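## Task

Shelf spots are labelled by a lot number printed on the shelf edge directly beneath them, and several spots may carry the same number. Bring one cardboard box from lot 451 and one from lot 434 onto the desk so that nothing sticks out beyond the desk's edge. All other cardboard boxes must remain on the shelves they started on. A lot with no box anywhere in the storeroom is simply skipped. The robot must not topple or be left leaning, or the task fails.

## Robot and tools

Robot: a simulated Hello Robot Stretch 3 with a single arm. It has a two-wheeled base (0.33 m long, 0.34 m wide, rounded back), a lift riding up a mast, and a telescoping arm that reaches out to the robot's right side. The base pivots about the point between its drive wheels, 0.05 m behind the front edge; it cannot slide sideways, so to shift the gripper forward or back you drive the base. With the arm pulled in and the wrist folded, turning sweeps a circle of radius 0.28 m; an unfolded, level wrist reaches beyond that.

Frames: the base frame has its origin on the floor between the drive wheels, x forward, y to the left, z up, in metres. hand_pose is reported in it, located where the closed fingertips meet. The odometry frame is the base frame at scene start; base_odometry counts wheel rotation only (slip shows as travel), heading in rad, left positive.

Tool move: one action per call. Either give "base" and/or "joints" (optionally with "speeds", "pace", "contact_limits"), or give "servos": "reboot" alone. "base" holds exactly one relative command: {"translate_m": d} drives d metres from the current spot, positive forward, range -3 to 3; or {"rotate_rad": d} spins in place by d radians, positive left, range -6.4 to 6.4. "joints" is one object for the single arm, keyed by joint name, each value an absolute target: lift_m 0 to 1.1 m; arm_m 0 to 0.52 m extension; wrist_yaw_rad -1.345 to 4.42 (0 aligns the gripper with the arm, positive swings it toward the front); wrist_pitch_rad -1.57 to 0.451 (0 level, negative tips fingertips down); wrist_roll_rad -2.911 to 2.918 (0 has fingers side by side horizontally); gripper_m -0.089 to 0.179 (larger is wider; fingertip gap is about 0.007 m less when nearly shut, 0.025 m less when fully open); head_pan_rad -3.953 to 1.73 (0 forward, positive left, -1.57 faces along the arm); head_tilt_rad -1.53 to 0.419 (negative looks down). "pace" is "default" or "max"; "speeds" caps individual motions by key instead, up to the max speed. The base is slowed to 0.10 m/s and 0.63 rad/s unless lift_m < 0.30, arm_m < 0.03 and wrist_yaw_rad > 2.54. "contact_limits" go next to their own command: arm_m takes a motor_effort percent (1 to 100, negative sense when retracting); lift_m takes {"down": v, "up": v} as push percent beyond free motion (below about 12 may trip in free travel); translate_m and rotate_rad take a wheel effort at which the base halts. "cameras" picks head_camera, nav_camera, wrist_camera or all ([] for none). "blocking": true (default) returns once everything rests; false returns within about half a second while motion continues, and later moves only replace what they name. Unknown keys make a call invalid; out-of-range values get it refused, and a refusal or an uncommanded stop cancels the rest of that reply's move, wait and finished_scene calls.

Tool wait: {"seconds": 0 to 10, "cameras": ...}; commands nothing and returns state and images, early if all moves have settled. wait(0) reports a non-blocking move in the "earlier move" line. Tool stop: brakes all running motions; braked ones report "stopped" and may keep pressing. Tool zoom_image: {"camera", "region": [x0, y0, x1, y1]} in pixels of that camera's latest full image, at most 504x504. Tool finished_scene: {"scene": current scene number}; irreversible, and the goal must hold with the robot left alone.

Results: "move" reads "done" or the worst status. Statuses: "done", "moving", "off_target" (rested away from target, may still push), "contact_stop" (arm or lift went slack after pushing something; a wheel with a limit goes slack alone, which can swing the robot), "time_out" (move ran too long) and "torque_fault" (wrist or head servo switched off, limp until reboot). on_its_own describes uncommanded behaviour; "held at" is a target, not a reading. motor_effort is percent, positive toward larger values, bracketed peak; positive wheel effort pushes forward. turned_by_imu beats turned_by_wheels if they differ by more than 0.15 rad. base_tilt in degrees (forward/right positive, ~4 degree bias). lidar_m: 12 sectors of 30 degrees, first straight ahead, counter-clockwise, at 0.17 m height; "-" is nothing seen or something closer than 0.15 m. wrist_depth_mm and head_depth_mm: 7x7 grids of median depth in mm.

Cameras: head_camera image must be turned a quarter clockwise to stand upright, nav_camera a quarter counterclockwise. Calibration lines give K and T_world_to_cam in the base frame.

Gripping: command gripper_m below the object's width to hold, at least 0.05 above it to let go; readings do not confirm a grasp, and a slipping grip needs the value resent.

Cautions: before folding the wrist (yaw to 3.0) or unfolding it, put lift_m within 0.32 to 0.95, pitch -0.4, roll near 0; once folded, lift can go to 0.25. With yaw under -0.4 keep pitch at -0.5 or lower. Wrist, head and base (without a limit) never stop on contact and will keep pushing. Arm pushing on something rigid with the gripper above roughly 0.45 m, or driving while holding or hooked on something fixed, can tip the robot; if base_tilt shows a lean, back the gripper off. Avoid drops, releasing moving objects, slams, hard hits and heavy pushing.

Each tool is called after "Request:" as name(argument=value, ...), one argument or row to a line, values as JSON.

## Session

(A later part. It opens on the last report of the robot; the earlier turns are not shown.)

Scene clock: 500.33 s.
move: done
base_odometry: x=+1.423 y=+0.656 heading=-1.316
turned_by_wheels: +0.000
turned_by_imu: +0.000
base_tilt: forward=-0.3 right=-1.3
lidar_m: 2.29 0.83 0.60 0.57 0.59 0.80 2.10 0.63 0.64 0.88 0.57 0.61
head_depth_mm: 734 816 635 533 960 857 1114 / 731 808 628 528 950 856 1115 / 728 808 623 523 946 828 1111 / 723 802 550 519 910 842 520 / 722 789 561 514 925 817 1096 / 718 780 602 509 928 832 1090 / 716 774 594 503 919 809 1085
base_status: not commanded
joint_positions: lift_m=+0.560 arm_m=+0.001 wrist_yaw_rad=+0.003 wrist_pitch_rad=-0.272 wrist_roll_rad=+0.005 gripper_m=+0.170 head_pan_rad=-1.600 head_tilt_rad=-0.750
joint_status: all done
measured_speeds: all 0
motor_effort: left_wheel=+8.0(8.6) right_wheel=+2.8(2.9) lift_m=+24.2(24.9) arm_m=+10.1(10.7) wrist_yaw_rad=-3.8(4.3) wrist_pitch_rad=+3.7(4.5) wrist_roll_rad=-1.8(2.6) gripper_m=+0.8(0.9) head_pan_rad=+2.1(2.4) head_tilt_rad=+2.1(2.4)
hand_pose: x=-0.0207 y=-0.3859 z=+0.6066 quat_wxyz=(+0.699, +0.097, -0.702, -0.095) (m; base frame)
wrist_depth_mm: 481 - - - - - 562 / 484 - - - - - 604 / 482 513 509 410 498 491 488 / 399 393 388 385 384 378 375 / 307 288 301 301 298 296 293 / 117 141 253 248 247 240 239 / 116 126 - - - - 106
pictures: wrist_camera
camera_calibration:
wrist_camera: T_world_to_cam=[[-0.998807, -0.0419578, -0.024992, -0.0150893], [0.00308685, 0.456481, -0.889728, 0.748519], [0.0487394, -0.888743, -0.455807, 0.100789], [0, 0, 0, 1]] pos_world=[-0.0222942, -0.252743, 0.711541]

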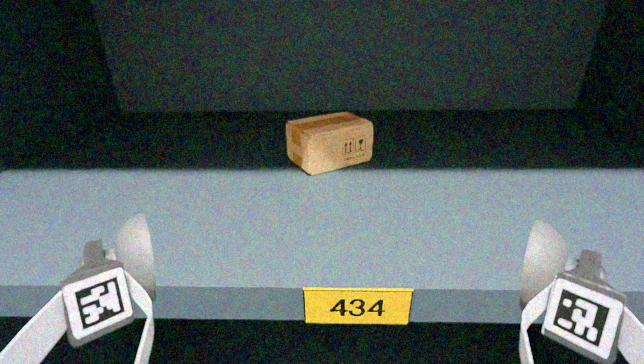

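Request:
move(
  base={"translate_m":-0.081},
  joints={"wrist_yaw_rad":0.4,"wrist_pitch_rad":-0.2},
  cameras=[],
)

Request:
move(
  joints={"arm_m":0.15},
  cameras=[],
)

Request:
move(
  joints={"lift_m":0.509},
  cameras=["wrist_camera"],
)

Scene clock: 527.63 s.
move: done
base_odometry: x=+1.403 y=+0.735 heading=-1.316
turned_by_wheels: +0.000
turned_by_imu: +0.001
base_tilt: forward=-0.3 right=-1.2
lidar_m: 2.36 0.83 0.60 0.57 0.59 0.79 2.11 0.63 0.58 0.88 0.65 0.63
head_depth_mm: 736 815 636 534 902 855 1104 / 734 808 627 529 952 857 1111 / 729 808 623 523 945 851 1117 / 727 805 615 518 940 825 1101 / 724 789 554 512 907 839 517 / 719 784 551 1035 928 833 1091 / 715 777 596 1035 925 806 1086
base_status: done
joint_positions: lift_m=+0.560 arm_m=+0.001 wrist_yaw_rad=+0.397 wrist_pitch_rad=-0.222 wrist_roll_rad=+0.005 gripper_m=+0.170 head_pan_rad=-1.600 head_tilt_rad=-0.750
joint_status: all done
measured_speeds: all 0
motor_effort: left_wheel=-7.7(10.4) right_wheel=-5.8(12.0) lift_m=+25.0(31.0) arm_m=+8.8(9.5) wrist_yaw_rad=+1.5(5.0) wrist_pitch_rad=+3.6(5.5) wrist_roll_rad=-2.2(2.2) gripper_m=+0.7(1.0) head_pan_rad=+0.5(1.8) head_tilt_rad=+1.6(2.5)
hand_pose: x=+0.0731 y=-0.3712 z=+0.6188 quat_wxyz=(+0.703, +0.216, -0.675, +0.061) (m; base frame)
wrist_depth_mm: 384 464 - - - - - / 381 467 - - - - - / 397 479 - - 424 537 - / 407 449 442 438 398 432 427 / 429 335 333 332 329 326 324 / 117 124 305 277 263 254 262 / - 126 - - 243 227 106
pictures: none
No camera images: "cameras" was empty.

Scene clock: 530.00 s.
move: done
base_odometry: x=+1.403 y=+0.735 heading=-1.316
turned_by_wheels: +0.000
turned_by_imu: +0.000
base_tilt: forward=-0.4 right=-1.1
lidar_m: 2.36 0.83 0.60 0.57 0.59 0.80 2.10 0.63 0.58 0.88 0.66 0.63
head_depth_mm: 736 815 636 533 907 859 1096 / 732 812 628 528 950 854 1109 / 730 806 622 523 944 534 534 / 724 802 615 518 940 608 1085 / 720 789 553 513 909 656 1098 / 719 781 552 1041 928 813 1088 / 717 776 593 1029 918 812 1092
base_status: not commanded
joint_positions: lift_m=+0.560 arm_m=+0.150 wrist_yaw_rad=+0.397 wrist_pitch_rad=-0.222 wrist_roll_rad=+0.005 gripper_m=+0.170 head_pan_rad=-1.600 head_tilt_rad=-0.750
joint_status: all done
measured_speeds: all 0
motor_effort: left_wheel=-7.5(8.0) right_wheel=-5.4(6.9) lift_m=+24.8(25.0) arm_m=+12.8(14.8) wrist_yaw_rad=+1.2(3.6) wrist_pitch_rad=+3.5(3.7) wrist_roll_rad=-1.9(2.2) gripper_m=+0.8(1.6) head_pan_rad=+0.6(1.7) head_tilt_rad=+1.3(2.4)
hand_pose: x=+0.0731 y=-0.5206 z=+0.6189 quat_wxyz=(+0.703, +0.216, -0.675, +0.061) (m; base frame)
wrist_depth_mm: 383 469 - - - - - / 390 471 - - - - - / 400 476 - - - - - / 399 450 442 438 317 405 401 / 338 318 333 316 272 313 325 / 117 141 266 264 263 254 261 / 210 216 221 221 219 213 106
pictures: none
No camera images: "cameras" was empty.

Scene clock: 531.30 s.
move: done
base_odometry: x=+1.403 y=+0.735 heading=-1.316
turned_by_wheels: +0.000
turned_by_imu: +0.000
base_tilt: forward=-0.2 right=-1.2
lidar_m: 2.37 0.83 0.60 0.57 0.59 0.80 2.11 0.63 0.58 0.89 0.66 0.63
head_depth_mm: 735 815 635 534 900 860 1094 / 731 812 629 527 950 858 1110 / 729 808 623 524 946 808 524 / 726 800 615 518 934 785 601 / 723 788 554 513 911 798 1100 / 720 781 552 1037 925 831 1092 / 717 776 595 1036 917 813 1085
base_status: not commanded
joint_positions: lift_m=+0.509 arm_m=+0.150 wrist_yaw_rad=+0.397 wrist_pitch_rad=-0.221 wrist_roll_rad=+0.005 gripper_m=+0.170 head_pan_rad=-1.600 head_tilt_rad=-0.750
joint_status: all done
measured_speeds: all 0
motor_effort: left_wheel=-7.6(7.9) right_wheel=-5.6(6.5) lift_m=+23.8(26.5) arm_m=+10.7(13.0) wrist_yaw_rad=+1.7(3.3) wrist_pitch_rad=+3.5(3.5) wrist_roll_rad=-1.5(2.1) gripper_m=+0.5(0.9) head_pan_rad=+0.3(1.2) head_tilt_rad=+1.4(2.0)
hand_pose: x=+0.0732 y=-0.5207 z=+0.5680 quat_wxyz=(+0.703, +0.215, -0.675, +0.061) (m; base frame)
wrist_depth_mm: 384 468 - - - - - / 395 471 - - - - - / 400 450 479 431 265 422 384 / 326 323 320 297 255 294 310 / 242 242 239 238 237 236 235 / 123 140 193 191 189 182 187 / 151 151 160 164 159 158 106
pictures: wrist_camera
camera_calibration:
wrist_camera: T_world_to_cam=[[-0.905757, -0.423178, -0.0229066, -0.134386], [-0.154619, 0.380301, -0.911847, 0.75986], [0.394584, -0.82237, -0.409891, -0.0580804], [0, 0, 0, 1]] pos_world=[0.0186855, -0.393608, 0.665991]

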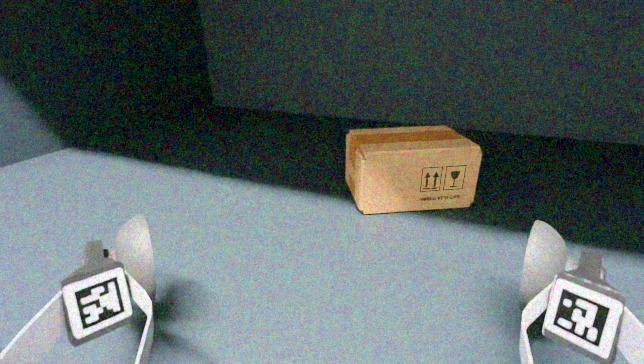

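Request:
move(
  joints={"arm_m":0.3},
  contact_limits={"arm_m":35},
  cameras=["wrist_camera"],
)

Request:
move(
  joints={"gripper_m":0.05},
  cameras=["wrist_camera"],
)

Scene clock: 542.20 s.
move: done
base_odometry: x=+1.403 y=+0.735 heading=-1.316
turned_by_wheels: +0.000
turned_by_imu: +0.000
base_tilt: forward=-0.3 right=-1.1
lidar_m: 2.36 0.83 0.60 0.57 0.59 0.80 2.11 0.63 0.58 0.88 0.65 0.63
head_depth_mm: 738 820 637 532 906 857 1098 / 732 811 630 528 948 852 1115 / 726 808 622 522 941 636 526 / 724 802 615 519 921 802 1106 / 723 791 555 513 899 838 1095 / 719 781 551 1040 902 834 1095 / 718 780 594 1031 921 813 1090
base_status: not commanded
joint_positions: lift_m=+0.509 arm_m=+0.300 wrist_yaw_rad=+0.397 wrist_pitch_rad=-0.221 wrist_roll_rad=+0.005 gripper_m=+0.170 head_pan_rad=-1.600 head_tilt_rad=-0.750
joint_status: all done
measured_speeds: all 0
motor_effort: left_wheel=-7.5(7.8) right_wheel=-5.9(6.6) lift_m=+25.2(25.6) arm_m=+13.1(14.9) wrist_yaw_rad=+2.2(3.6) wrist_pitch_rad=+3.3(3.6) wrist_roll_rad=-1.8(1.9) gripper_m=+0.5(1.2) head_pan_rad=-0.3(0.7) head_tilt_rad=+0.6(1.8)
contact_limits: arm_m 35 (drawing in: default 31, maximum 55; extending or still: default 40, maximum 69)
hand_pose: x=+0.0732 y=-0.6707 z=+0.5680 quat_wxyz=(+0.703, +0.215, -0.675, +0.061) (m; base frame)
wrist_depth_mm: 387 441 - - - - - / 397 453 - - - - - / 403 448 425 - - - - / 324 321 319 316 311 292 288 / 242 240 155 146 161 234 233 / 123 141 124 122 127 181 186 / 150 150 130 132 139 153 106
pictures: wrist_camera
camera_calibration:
wrist_camera: T_world_to_cam=[[-0.905751, -0.423194, -0.0228674, -0.197897], [-0.154658, 0.380282, -0.911848, 0.816897], [0.394584, -0.82237, -0.409891, -0.181436], [0, 0, 0, 1]] pos_world=[0.0186855, -0.543608, 0.665991]

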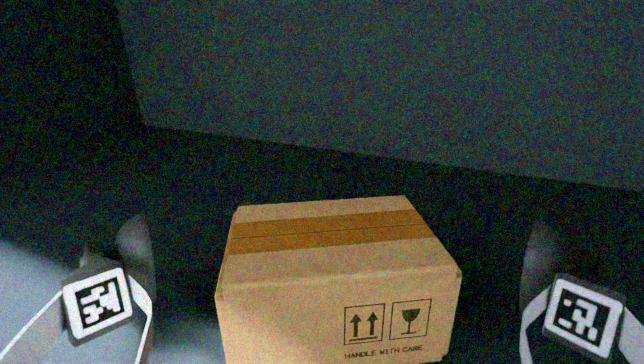

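Scene clock: 543.93 s.
move: done
base_odometry: x=+1.403 y=+0.735 heading=-1.316
turned_by_wheels: +0.000
turned_by_imu: +0.000
base_tilt: forward=-0.3 right=-1.1
lidar_m: 2.36 0.83 0.60 0.57 0.59 0.80 2.11 0.63 0.58 0.88 0.65 0.63
head_depth_mm: 737 815 638 532 906 858 1103 / 734 812 628 528 949 857 1115 / 727 809 622 523 943 634 526 / 726 801 615 518 938 799 1107 / 724 789 554 514 895 836 1094 / 721 782 551 1038 924 833 1091 / 717 779 592 1033 920 810 1086
base_status: not commanded
joint_positions: lift_m=+0.509 arm_m=+0.300 wrist_yaw_rad=+0.399 wrist_pitch_rad=-0.220 wrist_roll_rad=+0.004 gripper_m=+0.051 head_pan_rad=-1.600 head_tilt_rad=-0.750
joint_status: all done
measured_speeds: all 0
motor_effort: left_wheel=-7.0(7.8) right_wheel=-6.0(6.5) lift_m=+27.1(27.1) arm_m=+13.3(13.8) wrist_yaw_rad=+1.4(3.4) wrist_pitch_rad=+3.2(3.5) wrist_roll_rad=-1.4(2.1) gripper_m=-19.9(91.9) head_pan_rad=-0.9(1.0) head_tilt_rad=+0.3(1.6)
contact_limits: arm_m 35 (drawing in: default 31, maximum 55; extending or still: default 40, maximum 69)
hand_pose: x=+0.0735 y=-0.6706 z=+0.5683 quat_wxyz=(+0.703, +0.216, -0.675, +0.062) (m; base frame)
wrist_depth_mm: 390 441 - - - - - / 395 459 - - - - - / 403 446 426 - - - - / 324 323 318 317 312 291 290 / 242 241 149 140 146 235 234 / 193 185 128 125 132 175 188 / 166 124 129 135 145 148 162
pictures: wrist_camera
camera_calibration:
wrist_camera: T_world_to_cam=[[-0.904998, -0.424871, -0.0215382, -0.199483], [-0.156054, 0.378651, -0.912288, 0.816412], [0.39576, -0.822258, -0.408981, -0.181958], [0, 0, 0, 1]] pos_world=[0.0188844, -0.543506, 0.666089]

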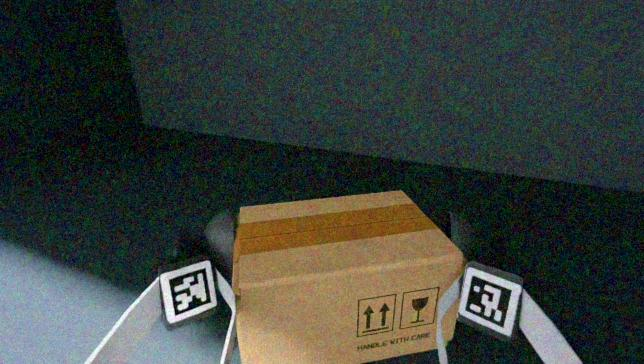

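Request:
move(
  joints={"lift_m":0.57},
  cameras=[],
)

Request:
move(
  joints={"arm_m":0.0},
  cameras=["wrist_camera"],
)

Request:
move(
  joints={"wrist_yaw_rad":1.57,"lift_m":0.73},
  base={"translate_m":-0.5},
  cameras=[],
)

Request:
move(
  base={"translate_m":-1.22},
  contact_limits={"translate_m":45},
  joints={"head_pan_rad":-1.2,"head_tilt_rad":-0.4},
  cameras=["nav_camera"],
)

Scene clock: 569.00 s.
move: done
base_odometry: x=+1.403 y=+0.735 heading=-1.316
turned_by_wheels: +0.000
turned_by_imu: +0.000
base_tilt: forward=-0.2 right=-1.3
lidar_m: 2.36 0.83 0.60 0.57 0.59 0.80 2.10 0.63 0.58 0.89 0.65 0.63
head_depth_mm: 738 815 638 534 901 858 1101 / 734 812 630 528 950 853 1097 / 727 806 623 524 648 552 1080 / 726 801 617 518 651 823 1106 / 722 787 554 513 865 842 1096 / 719 783 550 1037 923 833 1092 / 716 778 596 1035 925 810 1087
base_status: not commanded
joint_positions: lift_m=+0.570 arm_m=+0.300 wrist_yaw_rad=+0.399 wrist_pitch_rad=-0.224 wrist_roll_rad=+0.004 gripper_m=+0.051 head_pan_rad=-1.600 head_tilt_rad=-0.750
joint_status: all done
measured_speeds: all 0
motor_effort: left_wheel=-7.3(7.6) right_wheel=-5.9(6.6) lift_m=+31.8(33.7) arm_m=+12.7(13.6) wrist_yaw_rad=+0.4(2.4) wrist_pitch_rad=+3.9(4.0) wrist_roll_rad=-1.3(1.6) gripper_m=-19.2(19.7) head_pan_rad=-0.9(1.8) head_tilt_rad=+0.0(1.1)
contact_limits: arm_m 35 (drawing in: default 31, maximum 55; extending or still: default 40, maximum 69)
hand_pose: x=+0.0734 y=-0.6704 z=+0.6284 quat_wxyz=(+0.703, +0.217, -0.674, +0.061) (m; base frame)
wrist_depth_mm: 388 441 - - - - - / 397 458 - - - - - / 405 477 - - - - - / 410 457 431 404 - - - / 350 351 152 154 150 309 - / 283 269 127 126 133 253 273 / 242 218 127 132 142 128 228
pictures: none
No camera images: "cameras" was empty.

Scene clock: 572.43 s.
move: done
base_odometry: x=+1.403 y=+0.735 heading=-1.316
turned_by_wheels: +0.000
turned_by_imu: +0.000
base_tilt: forward=-0.2 right=-1.2
lidar_m: 2.36 0.83 0.60 0.57 0.59 0.80 2.11 0.63 0.58 0.88 0.65 0.63
head_depth_mm: 738 815 637 533 901 857 1103 / 733 813 629 528 950 854 1114 / 729 807 623 522 945 849 1113 / 724 803 615 517 939 843 1100 / 723 792 555 514 931 780 511 / 720 782 551 1043 924 793 1087 / 718 778 595 1033 922 810 1092
base_status: not commanded
joint_positions: lift_m=+0.570 arm_m=+0.001 wrist_yaw_rad=+0.399 wrist_pitch_rad=-0.224 wrist_roll_rad=+0.004 gripper_m=+0.051 head_pan_rad=-1.600 head_tilt_rad=-0.750
joint_status: all done
measured_speeds: all 0
motor_effort: left_wheel=-7.0(7.8) right_wheel=-6.2(6.6) lift_m=+24.2(31.9) arm_m=-12.9(14.5) wrist_yaw_rad=+0.8(2.1) wrist_pitch_rad=+3.8(4.1) wrist_roll_rad=-1.3(1.7) gripper_m=-19.5(19.5) head_pan_rad=-1.9(2.1) head_tilt_rad=-0.1(1.0)
hand_pose: x=+0.0734 y=-0.3709 z=+0.6284 quat_wxyz=(+0.703, +0.217, -0.674, +0.061) (m; base frame)
wrist_depth_mm: 382 456 - - - - - / 386 463 - - - - - / 399 479 - - - - - / 411 467 464 463 461 459 453 / 439 375 152 154 150 347 344 / 466 124 127 126 132 256 274 / - 92 125 132 142 217 230
pictures: wrist_camera
camera_calibration:
wrist_camera: T_world_to_cam=[[-0.90505, -0.424753, -0.0216702, -0.0708462], [-0.157356, 0.381755, -0.91077, 0.758012], [0.395125, -0.820882, -0.412345, 0.0917999], [0, 0, 0, 1]] pos_world=[0.018886, -0.24411, 0.726693]

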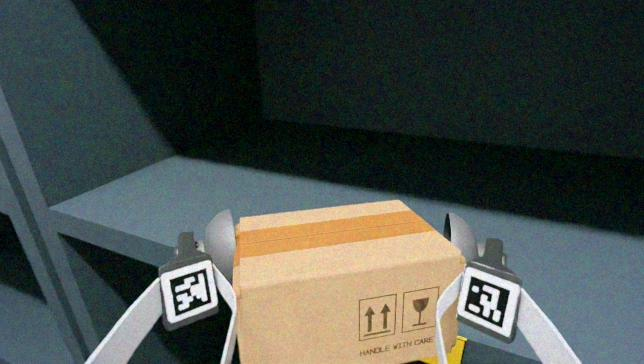

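Scene clock: 578.57 s.
move: done
base_odometry: x=+1.277 y=+1.219 heading=-1.316
turned_by_wheels: +0.000
turned_by_imu: -0.001
base_tilt: forward=-0.3 right=-1.2
lidar_m: 1.93 0.82 0.59 0.56 0.58 0.78 1.87 0.93 0.93 0.44 0.46 1.05
head_depth_mm: 744 825 636 1081 955 860 314 / 743 822 630 1079 952 854 307 / 736 813 624 1069 946 832 303 / 732 804 616 1061 938 825 320 / 355 394 455 522 669 826 1065 / 387 402 461 531 664 817 1070 / 342 399 566 1036 924 831 1091
base_status: done
joint_positions: lift_m=+0.730 arm_m=+0.001 wrist_yaw_rad=+1.567 wrist_pitch_rad=-0.224 wrist_roll_rad=+0.004 gripper_m=+0.051 head_pan_rad=-1.600 head_tilt_rad=-0.750
joint_status: all done
measured_speeds: all 0
motor_effort: left_wheel=-1.0(11.8) right_wheel=-10.5(14.2) lift_m=+31.6(36.6) arm_m=-10.2(13.2) wrist_yaw_rad=+2.0(6.2) wrist_pitch_rad=+3.9(4.2) wrist_roll_rad=-1.2(1.6) gripper_m=-18.8(19.6) head_pan_rad=-2.9(3.1) head_tilt_rad=-0.4(1.4)
hand_pose: x=+0.2231 y=-0.1466 z=+0.7883 quat_wxyz=(+0.553, +0.553, -0.443, +0.439) (m; base frame)
wrist_depth_mm: - - - - - - - / - - - - - - - / - - - - - - - / - - - - - - - / - - 153 153 150 - - / - 124 127 126 133 486 501 / - - 127 132 140 118 425
pictures: none
No camera images: "cameras" was empty.

Scene clock: 591.90 s.
move: done
base_odometry: x=+0.969 y=+2.399 heading=-1.316
turned_by_wheels: +0.000
turned_by_imu: +0.000
base_tilt: forward=-0.4 right=-1.3
lidar_m: 2.21 0.79 0.56 0.54 0.56 0.69 0.67 0.69 0.93 2.42 0.59 1.28
head_depth_mm: 2613 2754 2880 3059 2464 1810 1422 / 2700 2849 3008 3219 2427 1801 1423 / 2773 2960 3119 3268 2430 1791 1411 / 2801 3006 3143 3358 2279 1709 1414 / 665 707 756 812 874 953 1046 / 547 574 605 639 680 725 779 / 465 489 519 561 602 933 778
base_status: done
joint_positions: lift_m=+0.730 arm_m=+0.001 wrist_yaw_rad=+1.567 wrist_pitch_rad=-0.224 wrist_roll_rad=+0.004 gripper_m=+0.051 head_pan_rad=-1.200 head_tilt_rad=-0.400
joint_status: all done
measured_speeds: all 0
motor_effort: left_wheel=-1.2(10.3) right_wheel=-10.9(14.1) lift_m=+31.2(32.0) arm_m=-3.3(10.2) wrist_yaw_rad=+2.1(3.8) wrist_pitch_rad=+3.9(4.1) wrist_roll_rad=-1.3(1.7) gripper_m=-18.9(19.7) head_pan_rad=-3.2(5.5) head_tilt_rad=-4.1(5.1)
contact_limits: translate_m 45 (maximum 100)
hand_pose: x=+0.2231 y=-0.1466 z=+0.7883 quat_wxyz=(+0.553, +0.553, -0.443, +0.439) (m; base frame)
wrist_depth_mm: - - - - - - - / - - - - - - - / - - - - - - - / - - - - - - - / - - 153 153 151 156 - / - 124 127 127 133 124 - / - - 127 132 141 118 399
pictures: nav_camera (sideways)
camera_calibration:
nav_camera: T_world_to_cam=[[0.148136, -0.333994, 0.930862, -1.16932], [-0.926198, -0.376839, 0.0121834, 0.0399525], [0.346716, -0.863968, -0.365168, 0.426374], [0, 0, 0, 1]] pos_world=[0.0623915, -0.00711738, 1.24369]

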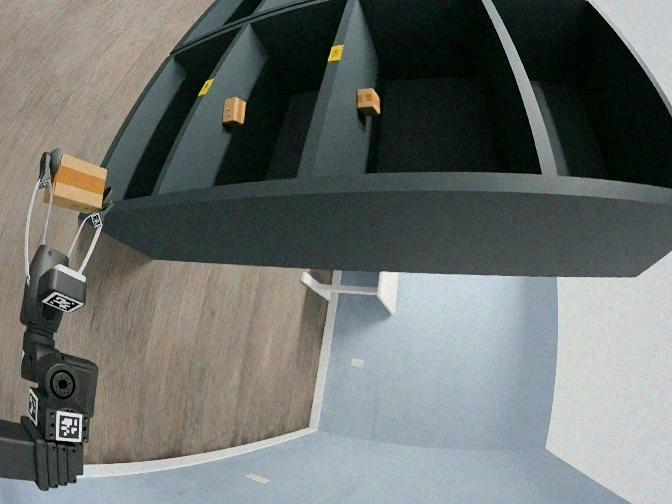

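Request:
move(
  base={"rotate_rad": -1.5},
  cameras=[],
)

Request:
move(
  base={"translate_m": 1.25},
  cameras=[],
)

Request:
move(
  base={"rotate_rad": 1.25},
  cameras=[],
)

Request:
move(
  base={"translate_m": 1.36},
  cameras=[],
)

Scene clock: 631.37 s.
move: done
base_odometry: x=+0.969 y=+2.399 heading=-2.815
turned_by_wheels: -1.500
turned_by_imu: -1.476
base_tilt: forward=-0.3 right=-1.1
lidar_m: 2.86 0.58 1.31 1.70 0.72 0.55 0.54 0.58 0.68 0.66 0.70 1.01
head_depth_mm: 527 556 587 621 661 708 757 / 549 578 614 650 698 745 804 / 573 607 643 688 735 793 856 / 599 636 676 723 780 840 913 / 627 668 711 769 827 897 981 / 657 702 754 815 883 964 1061 / 693 740 799 863 942 1038 1155
base_status: done
joint_positions: lift_m=+0.730 arm_m=+0.001 wrist_yaw_rad=+1.567 wrist_pitch_rad=-0.224 wrist_roll_rad=+0.004 gripper_m=+0.051 head_pan_rad=-1.200 head_tilt_rad=-0.400
joint_status: not commanded
measured_speeds: all 0
motor_effort: left_wheel=+7.9(11.8) right_wheel=-10.2(14.9) lift_m=+30.6(31.2) arm_m=-7.4(7.4) wrist_yaw_rad=+2.2(4.0) wrist_pitch_rad=+3.9(4.1) wrist_roll_rad=-1.3(1.6) gripper_m=-19.3(19.6) head_pan_rad=-3.2(3.6) head_tilt_rad=-3.5(4.5)
hand_pose: x=+0.2231 y=-0.1466 z=+0.7883 quat_wxyz=(+0.553, +0.553, -0.443, +0.439) (m; base frame)
wrist_depth_mm: - - - - - - - / - - - - - - - / - - - - - - - / - - - - - - - / - - 153 154 151 - - / - - 127 126 133 127 - / - 92 127 132 142 - -
pictures: none
No camera images: "cameras" was empty.

Scene clock: 645.00 s.
move: done
base_odometry: x=-0.215 y=+1.998 heading=-2.815
turned_by_wheels: +0.000
turned_by_imu: +0.000
base_tilt: forward=-0.4 right=-1.2
lidar_m: 1.97 1.65 2.44 1.00 0.42 0.42 1.78 1.00 0.76 0.74 0.79 1.14
head_depth_mm: 597 628 661 700 747 798 857 / 620 655 694 736 786 845 910 / 647 685 726 775 831 897 962 / 677 718 763 818 880 949 1031 / 707 754 805 862 940 1015 1106 / 744 792 850 918 1001 1088 1198 / 781 838 902 979 1070 1176 1276
base_status: done
joint_positions: lift_m=+0.730 arm_m=+0.001 wrist_yaw_rad=+1.567 wrist_pitch_rad=-0.224 wrist_roll_rad=+0.004 gripper_m=+0.051 head_pan_rad=-1.200 head_tilt_rad=-0.400
joint_status: not commanded
measured_speeds: all 0
motor_effort: left_wheel=+2.6(12.0) right_wheel=+6.9(10.6) lift_m=+29.6(31.0) arm_m=-10.7(13.6) wrist_yaw_rad=+2.2(3.4) wrist_pitch_rad=+4.1(4.1) wrist_roll_rad=-1.3(1.7) gripper_m=-18.8(19.7) head_pan_rad=-2.3(3.7) head_tilt_rad=-3.0(4.8)
hand_pose: x=+0.2231 y=-0.1465 z=+0.7883 quat_wxyz=(+0.553, +0.553, -0.443, +0.439) (m; base frame)
wrist_depth_mm: - - - - - - - / - - - - - - - / - - - - - - - / - - - - - - - / - - 153 153 151 - - / - 124 127 126 132 - - / - - 127 132 142 - 925
pictures: none
No camera images: "cameras" was empty.

Scene clock: 648.10 s.
move: done
base_odometry: x=-0.215 y=+1.998 heading=-1.566
turned_by_wheels: +1.250
turned_by_imu: +1.229
base_tilt: forward=-0.3 right=-1.2
lidar_m: 3.57 0.64 0.42 0.54 1.51 0.87 0.75 0.75 0.86 1.49 1.66 2.17
head_depth_mm: 1626 1731 1846 1952 2109 1823 1431 / 1640 1743 1863 1978 2108 1799 1426 / 1666 1761 1871 2017 2150 1768 1422 / 1680 1784 1895 2035 2185 1776 1416 / 1680 1791 1924 2052 2174 1761 1393 / 1703 1801 1948 2041 2181 1762 1397 / 1705 1822 1966 1651 2044 1718 1389
base_status: done
joint_positions: lift_m=+0.730 arm_m=+0.001 wrist_yaw_rad=+1.567 wrist_pitch_rad=-0.224 wrist_roll_rad=+0.004 gripper_m=+0.051 head_pan_rad=-1.200 head_tilt_rad=-0.400
joint_status: not commanded
measured_speeds: all 0
motor_effort: left_wheel=-8.0(12.9) right_wheel=+9.4(12.1) lift_m=+29.6(30.1) arm_m=-12.8(13.3) wrist_yaw_rad=+1.5(3.2) wrist_pitch_rad=+4.0(4.1) wrist_roll_rad=-1.3(1.6) gripper_m=-18.7(19.7) head_pan_rad=-2.4(2.9) head_tilt_rad=-2.8(4.3)
hand_pose: x=+0.2231 y=-0.1465 z=+0.7883 quat_wxyz=(+0.553, +0.553, -0.443, +0.439) (m; base frame)
wrist_depth_mm: - - - - - - - / - - - - - - - / - - - - - - - / - - - - - - - / - - 153 154 150 - - / - 124 127 126 133 - - / - - 127 132 142 - -
pictures: none
No camera images: "cameras" was empty.

Scene clock: 662.77 s.
move: time_out
base_odometry: x=-0.208 y=+0.640 heading=-1.566
turned_by_wheels: +0.000
turned_by_imu: +0.001
base_tilt: forward=-0.3 right=-1.1
lidar_m: 2.24 1.36 0.78 0.67 0.67 0.77 2.05 2.05 1.87 1.09 0.98 1.87
head_depth_mm: 1330 1410 1497 1590 1118 1684 1431 / 1342 1421 1514 1587 1101 1717 1421 / 1356 1441 1534 1603 1096 1662 1409 / 1366 1455 1547 1614 1082 1699 1363 / 1376 1467 1566 1636 1078 1588 1366 / 1387 1481 1579 1657 1068 1749 1393 / 1406 1490 1606 1644 1095 1571 1391
base_status: translate_m time_out (by the wheels' count: +1.3585 of +1.3600)
joint_positions: lift_m=+0.730 arm_m=+0.001 wrist_yaw_rad=+1.567 wrist_pitch_rad=-0.224 wrist_roll_rad=+0.004 gripper_m=+0.051 head_pan_rad=-1.200 head_tilt_rad=-0.400
joint_status: not commanded
measured_speeds: all 0
motor_effort: left_wheel=-0.3(8.9) right_wheel=+0.5(15.3) lift_m=+27.8(29.9) arm_m=-4.8(12.8) wrist_yaw_rad=+2.6(3.8) wrist_pitch_rad=+4.0(4.1) wrist_roll_rad=-1.2(1.8) gripper_m=-19.2(19.7) head_pan_rad=-2.1(3.0) head_tilt_rad=-2.8(4.3)
hand_pose: x=+0.2231 y=-0.1465 z=+0.7883 quat_wxyz=(+0.553, +0.553, -0.443, +0.439) (m; base frame)
wrist_depth_mm: - - - - - - - / - - - - - - - / - - - - - - - / - - - - - - - / - - 153 154 151 - - / - 124 127 126 133 - - / - - 127 132 142 128 -
pictures: none
No camera images: "cameras" was empty.

Request:
move(
  base={"translate_m": 0.35},
  joints={"head_pan_rad": -1.57, "head_tilt_rad": -0.6},
  cameras=[],
)

Request:
move(
  base={"rotate_rad": 0.258},
  joints={"wrist_yaw_rad": 0, "lift_m": 0.76},
  cameras=["head_camera","wrist_camera"],
)

Scene clock: 674.53 s.
move: done
base_odometry: x=-0.207 y=+0.290 heading=-1.567
turned_by_wheels: +0.000
turned_by_imu: +0.000
base_tilt: forward=-0.3 right=-1.2
lidar_m: 1.90 1.54 0.88 0.76 0.76 0.89 1.52 2.38 1.42 0.89 1.11 1.74
head_depth_mm: 1409 1576 1673 1142 1705 1493 1252 / 1380 1525 1626 1127 1866 1494 1240 / 1337 1473 1574 1113 1782 1481 1236 / 1307 1426 1548 1097 1660 1467 1223 / 1264 1403 1500 1087 1695 1413 1220 / 1231 1350 1462 1085 1529 1454 1220 / 1206 1312 1406 1026 1622 1449 1216
base_status: done
joint_positions: lift_m=+0.730 arm_m=+0.001 wrist_yaw_rad=+1.567 wrist_pitch_rad=-0.224 wrist_roll_rad=+0.004 gripper_m=+0.051 head_pan_rad=-1.570 head_tilt_rad=-0.600
joint_status: all done
measured_speeds: all 0
motor_effort: left_wheel=-0.3(8.6) right_wheel=+9.4(13.9) lift_m=+28.5(28.9) arm_m=-0.6(3.9) wrist_yaw_rad=+2.7(3.8) wrist_pitch_rad=+4.0(4.1) wrist_roll_rad=-1.2(1.7) gripper_m=-19.0(19.7) head_pan_rad=+3.1(4.2) head_tilt_rad=+3.7(7.5)
hand_pose: x=+0.2231 y=-0.1465 z=+0.7883 quat_wxyz=(+0.553, +0.553, -0.443, +0.439) (m; base frame)
wrist_depth_mm: - - - - - - - / - - - - - - - / - - - - - - - / - - - - - - - / - - 152 154 151 - - / - 124 127 127 133 - - / - - 127 132 142 - -
pictures: none
No camera images: "cameras" was empty.

Scene clock: 676.33 s.
move: done
base_odometry: x=-0.207 y=+0.290 heading=-1.309
turned_by_wheels: +0.258
turned_by_imu: +0.254
base_tilt: forward=-0.3 right=-1.1
lidar_m: 1.90 1.09 0.79 0.76 0.79 1.07 2.38 2.18 1.09 0.89 1.12 2.11
head_depth_mm: 1264 1390 1507 1127 1746 1504 1248 / 1263 1384 1480 1125 1701 1481 1245 / 1255 1387 1484 1115 1669 1286 1209 / 1253 1376 1482 1099 1660 531 345 / 1255 1373 1483 1044 1698 1411 1223 / 1254 1381 1483 1079 1458 1463 1215 / 1249 1373 1502 1072 1686 1446 1210
base_status: done
joint_positions: lift_m=+0.760 arm_m=+0.001 wrist_yaw_rad=+0.003 wrist_pitch_rad=-0.225 wrist_roll_rad=+0.004 gripper_m=+0.051 head_pan_rad=-1.570 head_tilt_rad=-0.600
joint_status: all done
measured_speeds: all 0
motor_effort: left_wheel=-8.5(12.4) right_wheel=+8.4(12.6) lift_m=+30.3(34.0) arm_m=-0.9(1.8) wrist_yaw_rad=-3.4(6.2) wrist_pitch_rad=+4.2(4.2) wrist_roll_rad=-1.2(1.6) gripper_m=-19.4(19.6) head_pan_rad=+2.9(4.0) head_tilt_rad=+3.4(4.1)
hand_pose: x=-0.0208 y=-0.3900 z=+0.8181 quat_wxyz=(+0.702, +0.080, -0.704, -0.079) (m; base frame)
wrist_depth_mm: - - - - - - - / - - - - - - - / - - - - - - - / - - - - - - - / - - 152 153 150 - - / - 124 127 126 133 - - / - - 127 132 142 - -
pictures: head_camera (sideways), wrist_camera
camera_calibration:
head_camera: T_world_to_cam=[[-0.0467536, 0.519896, -0.852949, 1.12549], [0.997499, -0.0210196, -0.067489, 0.0813571], [-0.0530159, -0.853971, -0.517613, 0.629501], [0, 0, 0, 1]] pos_world=[0.00484048, -0.0458493, 1.29131]
wrist_camera: T_world_to_cam=[[-0.998835, -0.0431227, -0.0216734, -0.0131721], [0.00188809, 0.413812, -0.91036, 0.938791], [0.0482259, -0.90934, -0.413248, 0.150616], [0, 0, 0, 1]] pos_world=[-0.0221928, -0.25209, 0.916594]

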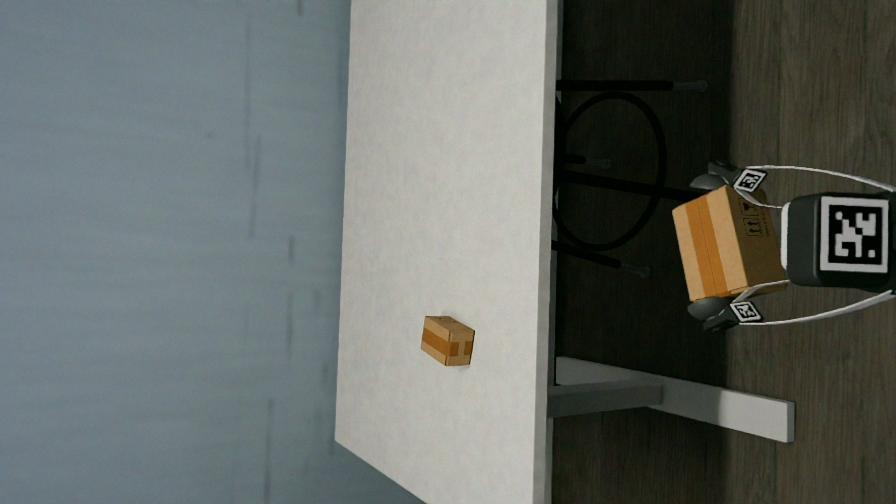

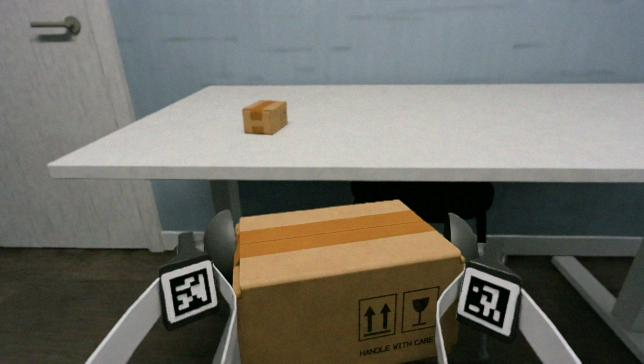

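Request:
move(
  joints={"arm_m": 0.49},
  cameras=[],
)

Request:
move(
  joints={"lift_m": 0.71},
  cameras=[],
)

Request:
move(
  joints={"lift_m": 0.665},
  speeds={"lift_m": 0.03},
  contact_limits={"lift_m": {"down": 13}},
  cameras=["head_camera","wrist_camera"],
)

Scene clock: 691.13 s.
move: done
base_odometry: x=-0.207 y=+0.290 heading=-1.309
turned_by_wheels: +0.000
turned_by_imu: +0.000
base_tilt: forward=-0.3 right=-1.1
lidar_m: 1.91 1.09 0.79 0.76 0.79 1.07 2.38 2.18 1.09 0.88 1.11 2.12
head_depth_mm: 1266 1387 1501 1137 1757 1501 305 / 1260 1381 1488 1122 499 377 319 / 1261 1380 1485 659 1175 1432 1237 / 1262 1378 1490 756 1670 1467 1229 / 1255 1369 1487 1040 1707 1464 1219 / 1250 1379 1481 1078 1457 1459 1215 / 1253 1379 1500 1065 1679 1445 1209
base_status: not commanded
joint_positions: lift_m=+0.760 arm_m=+0.490 wrist_yaw_rad=+0.003 wrist_pitch_rad=-0.225 wrist_roll_rad=+0.004 gripper_m=+0.051 head_pan_rad=-1.570 head_tilt_rad=-0.600
joint_status: all done
measured_speeds: all 0
motor_effort: left_wheel=-8.6(9.2) right_wheel=+8.6(9.2) lift_m=+25.2(28.9) arm_m=+12.7(15.2) wrist_yaw_rad=-2.8(4.4) wrist_pitch_rad=+4.1(4.3) wrist_roll_rad=-1.3(1.6) gripper_m=-19.2(19.5) head_pan_rad=+2.8(3.6) head_tilt_rad=+1.9(4.1)
hand_pose: x=-0.0208 y=-0.8794 z=+0.8181 quat_wxyz=(+0.702, +0.080, -0.704, -0.079) (m; base frame)
wrist_depth_mm: - - - - - - - / - - - - - - - / - - - - - - - / - - - - - - - / - 263 149 154 150 - - / 220 211 127 126 133 124 - / - 92 125 132 141 118 -
pictures: none
No camera images: "cameras" was empty.

Scene clock: 692.43 s.
move: done
base_odometry: x=-0.207 y=+0.290 heading=-1.309
turned_by_wheels: +0.000
turned_by_imu: +0.000
base_tilt: forward=-0.3 right=-1.2
lidar_m: 1.90 1.09 0.79 0.76 0.79 1.07 2.38 2.18 1.09 0.89 1.11 2.11
head_depth_mm: 1260 1386 1515 1130 1749 1495 1224 / 1253 1396 1491 1122 1134 436 351 / 1256 1378 1487 1017 686 1365 1239 / 1253 1370 1480 956 1668 1469 1230 / 1252 1383 1479 1043 1715 1455 1227 / 1251 1376 1484 1081 1452 1444 1221 / 1251 1373 1498 1068 1679 1434 1210
base_status: not commanded
joint_positions: lift_m=+0.710 arm_m=+0.490 wrist_yaw_rad=+0.003 wrist_pitch_rad=-0.225 wrist_roll_rad=+0.004 gripper_m=+0.051 head_pan_rad=-1.570 head_tilt_rad=-0.600
joint_status: all done
measured_speeds: all 0
motor_effort: left_wheel=-8.2(8.7) right_wheel=+8.2(8.9) lift_m=+26.2(26.4) arm_m=+9.6(12.5) wrist_yaw_rad=-3.3(4.6) wrist_pitch_rad=+4.1(4.2) wrist_roll_rad=-1.3(1.6) gripper_m=-19.1(19.5) head_pan_rad=+3.0(3.2) head_tilt_rad=+2.6(3.0)
hand_pose: x=-0.0208 y=-0.8794 z=+0.7681 quat_wxyz=(+0.702, +0.080, -0.704, -0.079) (m; base frame)
wrist_depth_mm: - - - - - - - / - - - - - - - / - - - - - - - / - 235 - - - - - / 197 207 151 153 150 - - / - 197 127 126 133 124 - / - - 126 132 141 118 -
pictures: none
No camera images: "cameras" was empty.

Scene clock: 694.37 s.
move: done
base_odometry: x=-0.207 y=+0.290 heading=-1.309
turned_by_wheels: +0.000
turned_by_imu: +0.000
base_tilt: forward=-0.3 right=-1.3
lidar_m: 1.90 1.09 0.79 0.76 0.79 1.07 2.38 2.19 1.09 0.89 1.11 2.11
head_depth_mm: 1266 1383 1511 1134 1738 1502 1241 / 1257 1378 1491 1124 1683 1309 395 / 1251 1375 1485 1117 706 1349 1204 / 1258 1375 1487 1099 1337 1475 1229 / 1253 1380 1475 1043 1700 1463 1218 / 1248 1370 1478 1074 1460 1453 1220 / 1256 1376 1511 1062 1686 1450 1207
base_status: not commanded
joint_positions: lift_m=+0.665 arm_m=+0.490 wrist_yaw_rad=+0.002 wrist_pitch_rad=-0.114 wrist_roll_rad=-0.004 gripper_m=+0.051 head_pan_rad=-1.570 head_tilt_rad=-0.600
joint_status: all done
measured_speeds: all 0
on_its_own: wrist_pitch_rad is at rest, and its effort (-16.3) is outside its rest range (-8 to +12)
motor_effort: left_wheel=-7.4(8.7) right_wheel=+6.7(9.0) lift_m=+14.5(26.3) arm_m=+5.5(9.6) wrist_yaw_rad=-1.5(3.8) wrist_pitch_rad=-16.3(16.8) wrist_roll_rad=+1.1(1.8) gripper_m=-18.3(19.4) head_pan_rad=+3.1(3.3) head_tilt_rad=+2.0(3.1)
contact_limits: lift_m down 13 (down: maximum 72; up: maximum 65)
hand_pose: x=-0.0209 y=-0.8868 z=+0.7507 quat_wxyz=(+0.708, +0.041, -0.704, -0.040) (m; base frame)
wrist_depth_mm: - - - - - - - / - - - - - - - / - - - - - - - / 191 230 - - - - - / 183 204 149 142 145 - - / - 124 127 126 134 - - / - 91 127 134 142 117 -
pictures: head_camera (sideways), wrist_camera
camera_calibration:
head_camera: T_world_to_cam=[[-0.0467536, 0.519896, -0.852949, 1.12549], [0.997499, -0.0210196, -0.067489, 0.0813571], [-0.0530159, -0.853971, -0.517613, 0.629501], [0, 0, 0, 1]] pos_world=[0.00484048, -0.0458493, 1.29131]
wrist_camera: T_world_to_cam=[[-0.998912, -0.0455988, -0.00974296, -0.0473359], [-0.00489301, 0.310306, -0.950624, 1.0213], [0.0463706, -0.949542, -0.310192, -0.442109], [0, 0, 0, 1]] pos_world=[-0.0217863, -0.738875, 0.833272]

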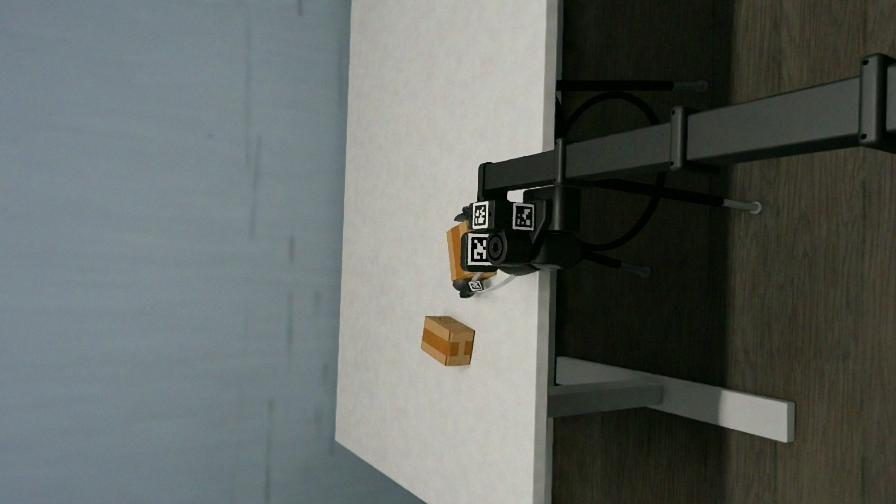

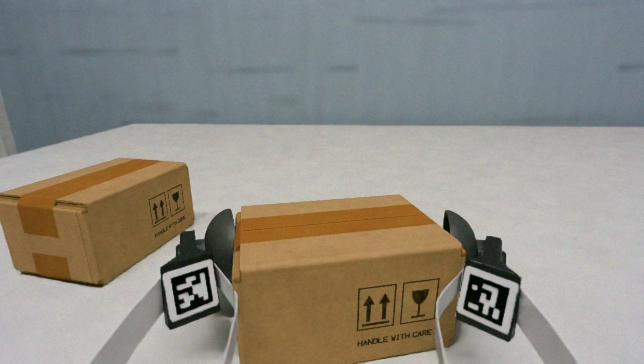

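Request:
move(
  joints={"lift_m": 0.68},
  speeds={"lift_m": 0.04},
  cameras=[],
)

Request:
move(
  joints={"gripper_m": 0.14},
  cameras=["wrist_camera"],
)

Request:
move(
  joints={"arm_m": 0.2},
  cameras=["head_camera","wrist_camera"],
)

Scene clock: 704.33 s.
move: done
base_odometry: x=-0.207 y=+0.290 heading=-1.309
turned_by_wheels: +0.000
turned_by_imu: +0.000
base_tilt: forward=-0.2 right=-1.2
lidar_m: 1.90 1.09 0.79 0.76 0.79 1.07 2.38 2.18 1.09 0.89 1.11 2.12
head_depth_mm: 1256 1383 1495 1139 1739 1495 1245 / 1263 1389 1493 1124 1674 478 382 / 1256 1380 1490 1110 699 1350 1233 / 1253 1383 1491 1100 1530 1463 1221 / 1252 1373 1481 1047 1711 1457 1225 / 1248 1376 1483 1079 1462 1456 1218 / 1249 1379 1501 1065 1675 1445 1204
base_status: not commanded
joint_positions: lift_m=+0.680 arm_m=+0.490 wrist_yaw_rad=+0.002 wrist_pitch_rad=-0.171 wrist_roll_rad=-0.007 gripper_m=+0.051 head_pan_rad=-1.570 head_tilt_rad=-0.600
joint_status: all done
measured_speeds: all 0
motor_effort: left_wheel=-7.2(7.6) right_wheel=+6.5(7.9) lift_m=+28.3(28.7) arm_m=-3.3(3.3) wrist_yaw_rad=-2.1(3.6) wrist_pitch_rad=-5.9(16.2) wrist_roll_rad=+2.3(2.4) gripper_m=-18.1(18.9) head_pan_rad=+2.7(3.2) head_tilt_rad=+1.2(2.3)
hand_pose: x=-0.0209 y=-0.8834 z=+0.7515 quat_wxyz=(+0.707, +0.062, -0.702, -0.059) (m; base frame)
wrist_depth_mm: - - - - - - - / - - - - - - - / - - - - - - - / 193 211 - - - - - / 187 204 148 139 145 - - / - - 127 128 135 - - / - - 130 137 144 117 -
pictures: none
No camera images: "cameras" was empty.

Scene clock: 705.77 s.
move: done
base_odometry: x=-0.207 y=+0.290 heading=-1.309
turned_by_wheels: +0.000
turned_by_imu: +0.000
base_tilt: forward=-0.2 right=-1.1
lidar_m: 1.90 1.09 0.79 0.76 0.79 1.07 2.38 2.19 1.09 0.89 1.11 2.12
head_depth_mm: 1261 1393 1520 1129 1755 1501 1245 / 1257 1384 1496 1127 1672 479 382 / 1255 1375 1479 1114 699 1348 1239 / 1247 1376 1489 1098 1526 1473 1229 / 1255 1376 1487 1042 1709 1468 1218 / 1252 1377 1472 1077 1461 1447 1219 / 1256 1374 1493 1067 1690 1447 1214
base_status: not commanded
joint_positions: lift_m=+0.680 arm_m=+0.490 wrist_yaw_rad=-0.002 wrist_pitch_rad=-0.212 wrist_roll_rad=-0.005 gripper_m=+0.140 head_pan_rad=-1.570 head_tilt_rad=-0.600
joint_status: all done
measured_speeds: all 0
motor_effort: left_wheel=-7.1(7.7) right_wheel=+6.6(7.8) lift_m=+27.6(28.7) arm_m=-6.3(6.4) wrist_yaw_rad=+1.3(3.6) wrist_pitch_rad=+1.7(6.0) wrist_roll_rad=+1.6(2.6) gripper_m=+0.9(81.2) head_pan_rad=+2.5(3.0) head_tilt_rad=+1.5(2.5)
hand_pose: x=-0.0220 y=-0.8804 z=+0.7413 quat_wxyz=(+0.705, +0.074, -0.701, -0.076) (m; base frame)
wrist_depth_mm: - - - - - - - / - - - - - - - / - 245 - - - - - / 179 212 - 151 161 - - / 189 187 127 126 135 142 - / - 125 129 134 138 120 - / - 120 136 141 - - 112
pictures: wrist_camera
camera_calibration:
wrist_camera: T_world_to_cam=[[-0.999109, -0.0402239, -0.0127982, -0.0412532], [-0.00445074, 0.401895, -0.915675, 1.06513], [0.0419756, -0.914802, -0.401716, -0.340562], [0, 0, 0, 1]] pos_world=[-0.0221806, -0.741277, 0.837977]

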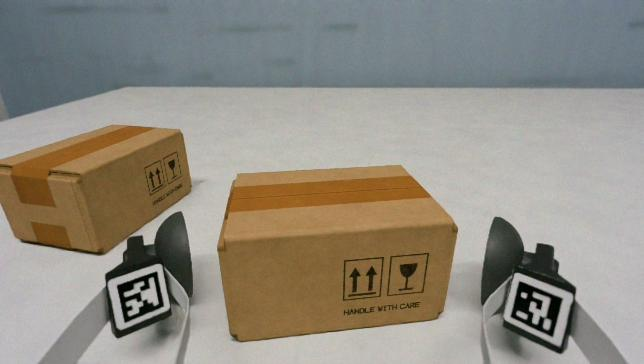

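Scene clock: 709.13 s.
move: done
base_odometry: x=-0.207 y=+0.290 heading=-1.309
turned_by_wheels: +0.000
turned_by_imu: +0.000
base_tilt: forward=-0.4 right=-1.2
lidar_m: 1.90 1.09 0.79 0.76 0.79 1.07 2.38 2.19 1.09 0.89 1.11 2.11
head_depth_mm: 1259 1379 1519 1132 1739 1493 1252 / 1256 1389 1495 1126 1683 1407 393 / 1260 1386 1479 1114 1172 462 460 / 1254 1381 1490 1099 1533 482 1176 / 1256 1376 1484 1041 1646 1458 1224 / 1255 1378 1476 1078 1466 1453 1223 / 1254 1376 1497 1072 1688 1455 1214
base_status: not commanded
joint_positions: lift_m=+0.680 arm_m=+0.200 wrist_yaw_rad=-0.002 wrist_pitch_rad=-0.214 wrist_roll_rad=-0.005 gripper_m=+0.140 head_pan_rad=-1.570 head_tilt_rad=-0.600
joint_status: all done
measured_speeds: all 0
motor_effort: left_wheel=-7.2(7.7) right_wheel=+7.9(7.9) lift_m=+26.8(28.1) arm_m=-13.0(14.5) wrist_yaw_rad=+2.2(2.6) wrist_pitch_rad=+2.1(2.3) wrist_roll_rad=+1.6(1.7) gripper_m=+0.9(1.1) head_pan_rad=+2.7(3.0) head_tilt_rad=+0.9(2.0)
hand_pose: x=-0.0220 y=-0.5902 z=+0.7406 quat_wxyz=(+0.705, +0.075, -0.701, -0.077) (m; base frame)
wrist_depth_mm: - - - - - - - / - - - - - - - / - - - 400 - - - / - - - - - - - / - - - - - 145 - / - 126 - - - 119 - / 105 987 981 - - 948 955
pictures: head_camera (sideways), wrist_camera
camera_calibration:
head_camera: T_world_to_cam=[[-0.0467536, 0.519896, -0.852949, 1.12549], [0.997499, -0.0210196, -0.067489, 0.0813571], [-0.0530159, -0.853971, -0.517613, 0.629501], [0, 0, 0, 1]] pos_world=[0.00484048, -0.0458493, 1.29131]
wrist_camera: T_world_to_cam=[[-0.99911, -0.0401093, -0.0130909, -0.0292955], [-0.00425547, 0.404489, -0.914533, 0.94853], [0.0419764, -0.913663, -0.404299, -0.0727135], [0, 0, 0, 1]] pos_world=[-0.0221807, -0.45128, 0.83768]

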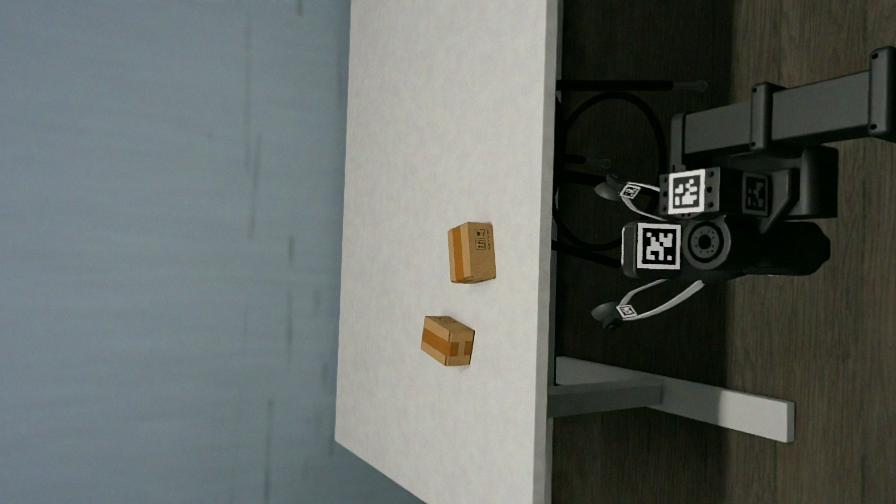

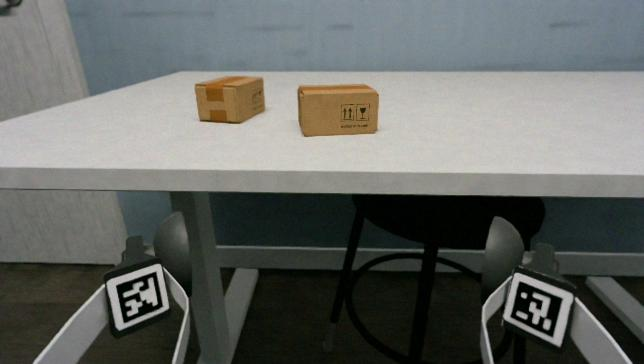

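Request:
finished_scene(
  scene=2,
)

The scene is finished: the task was done.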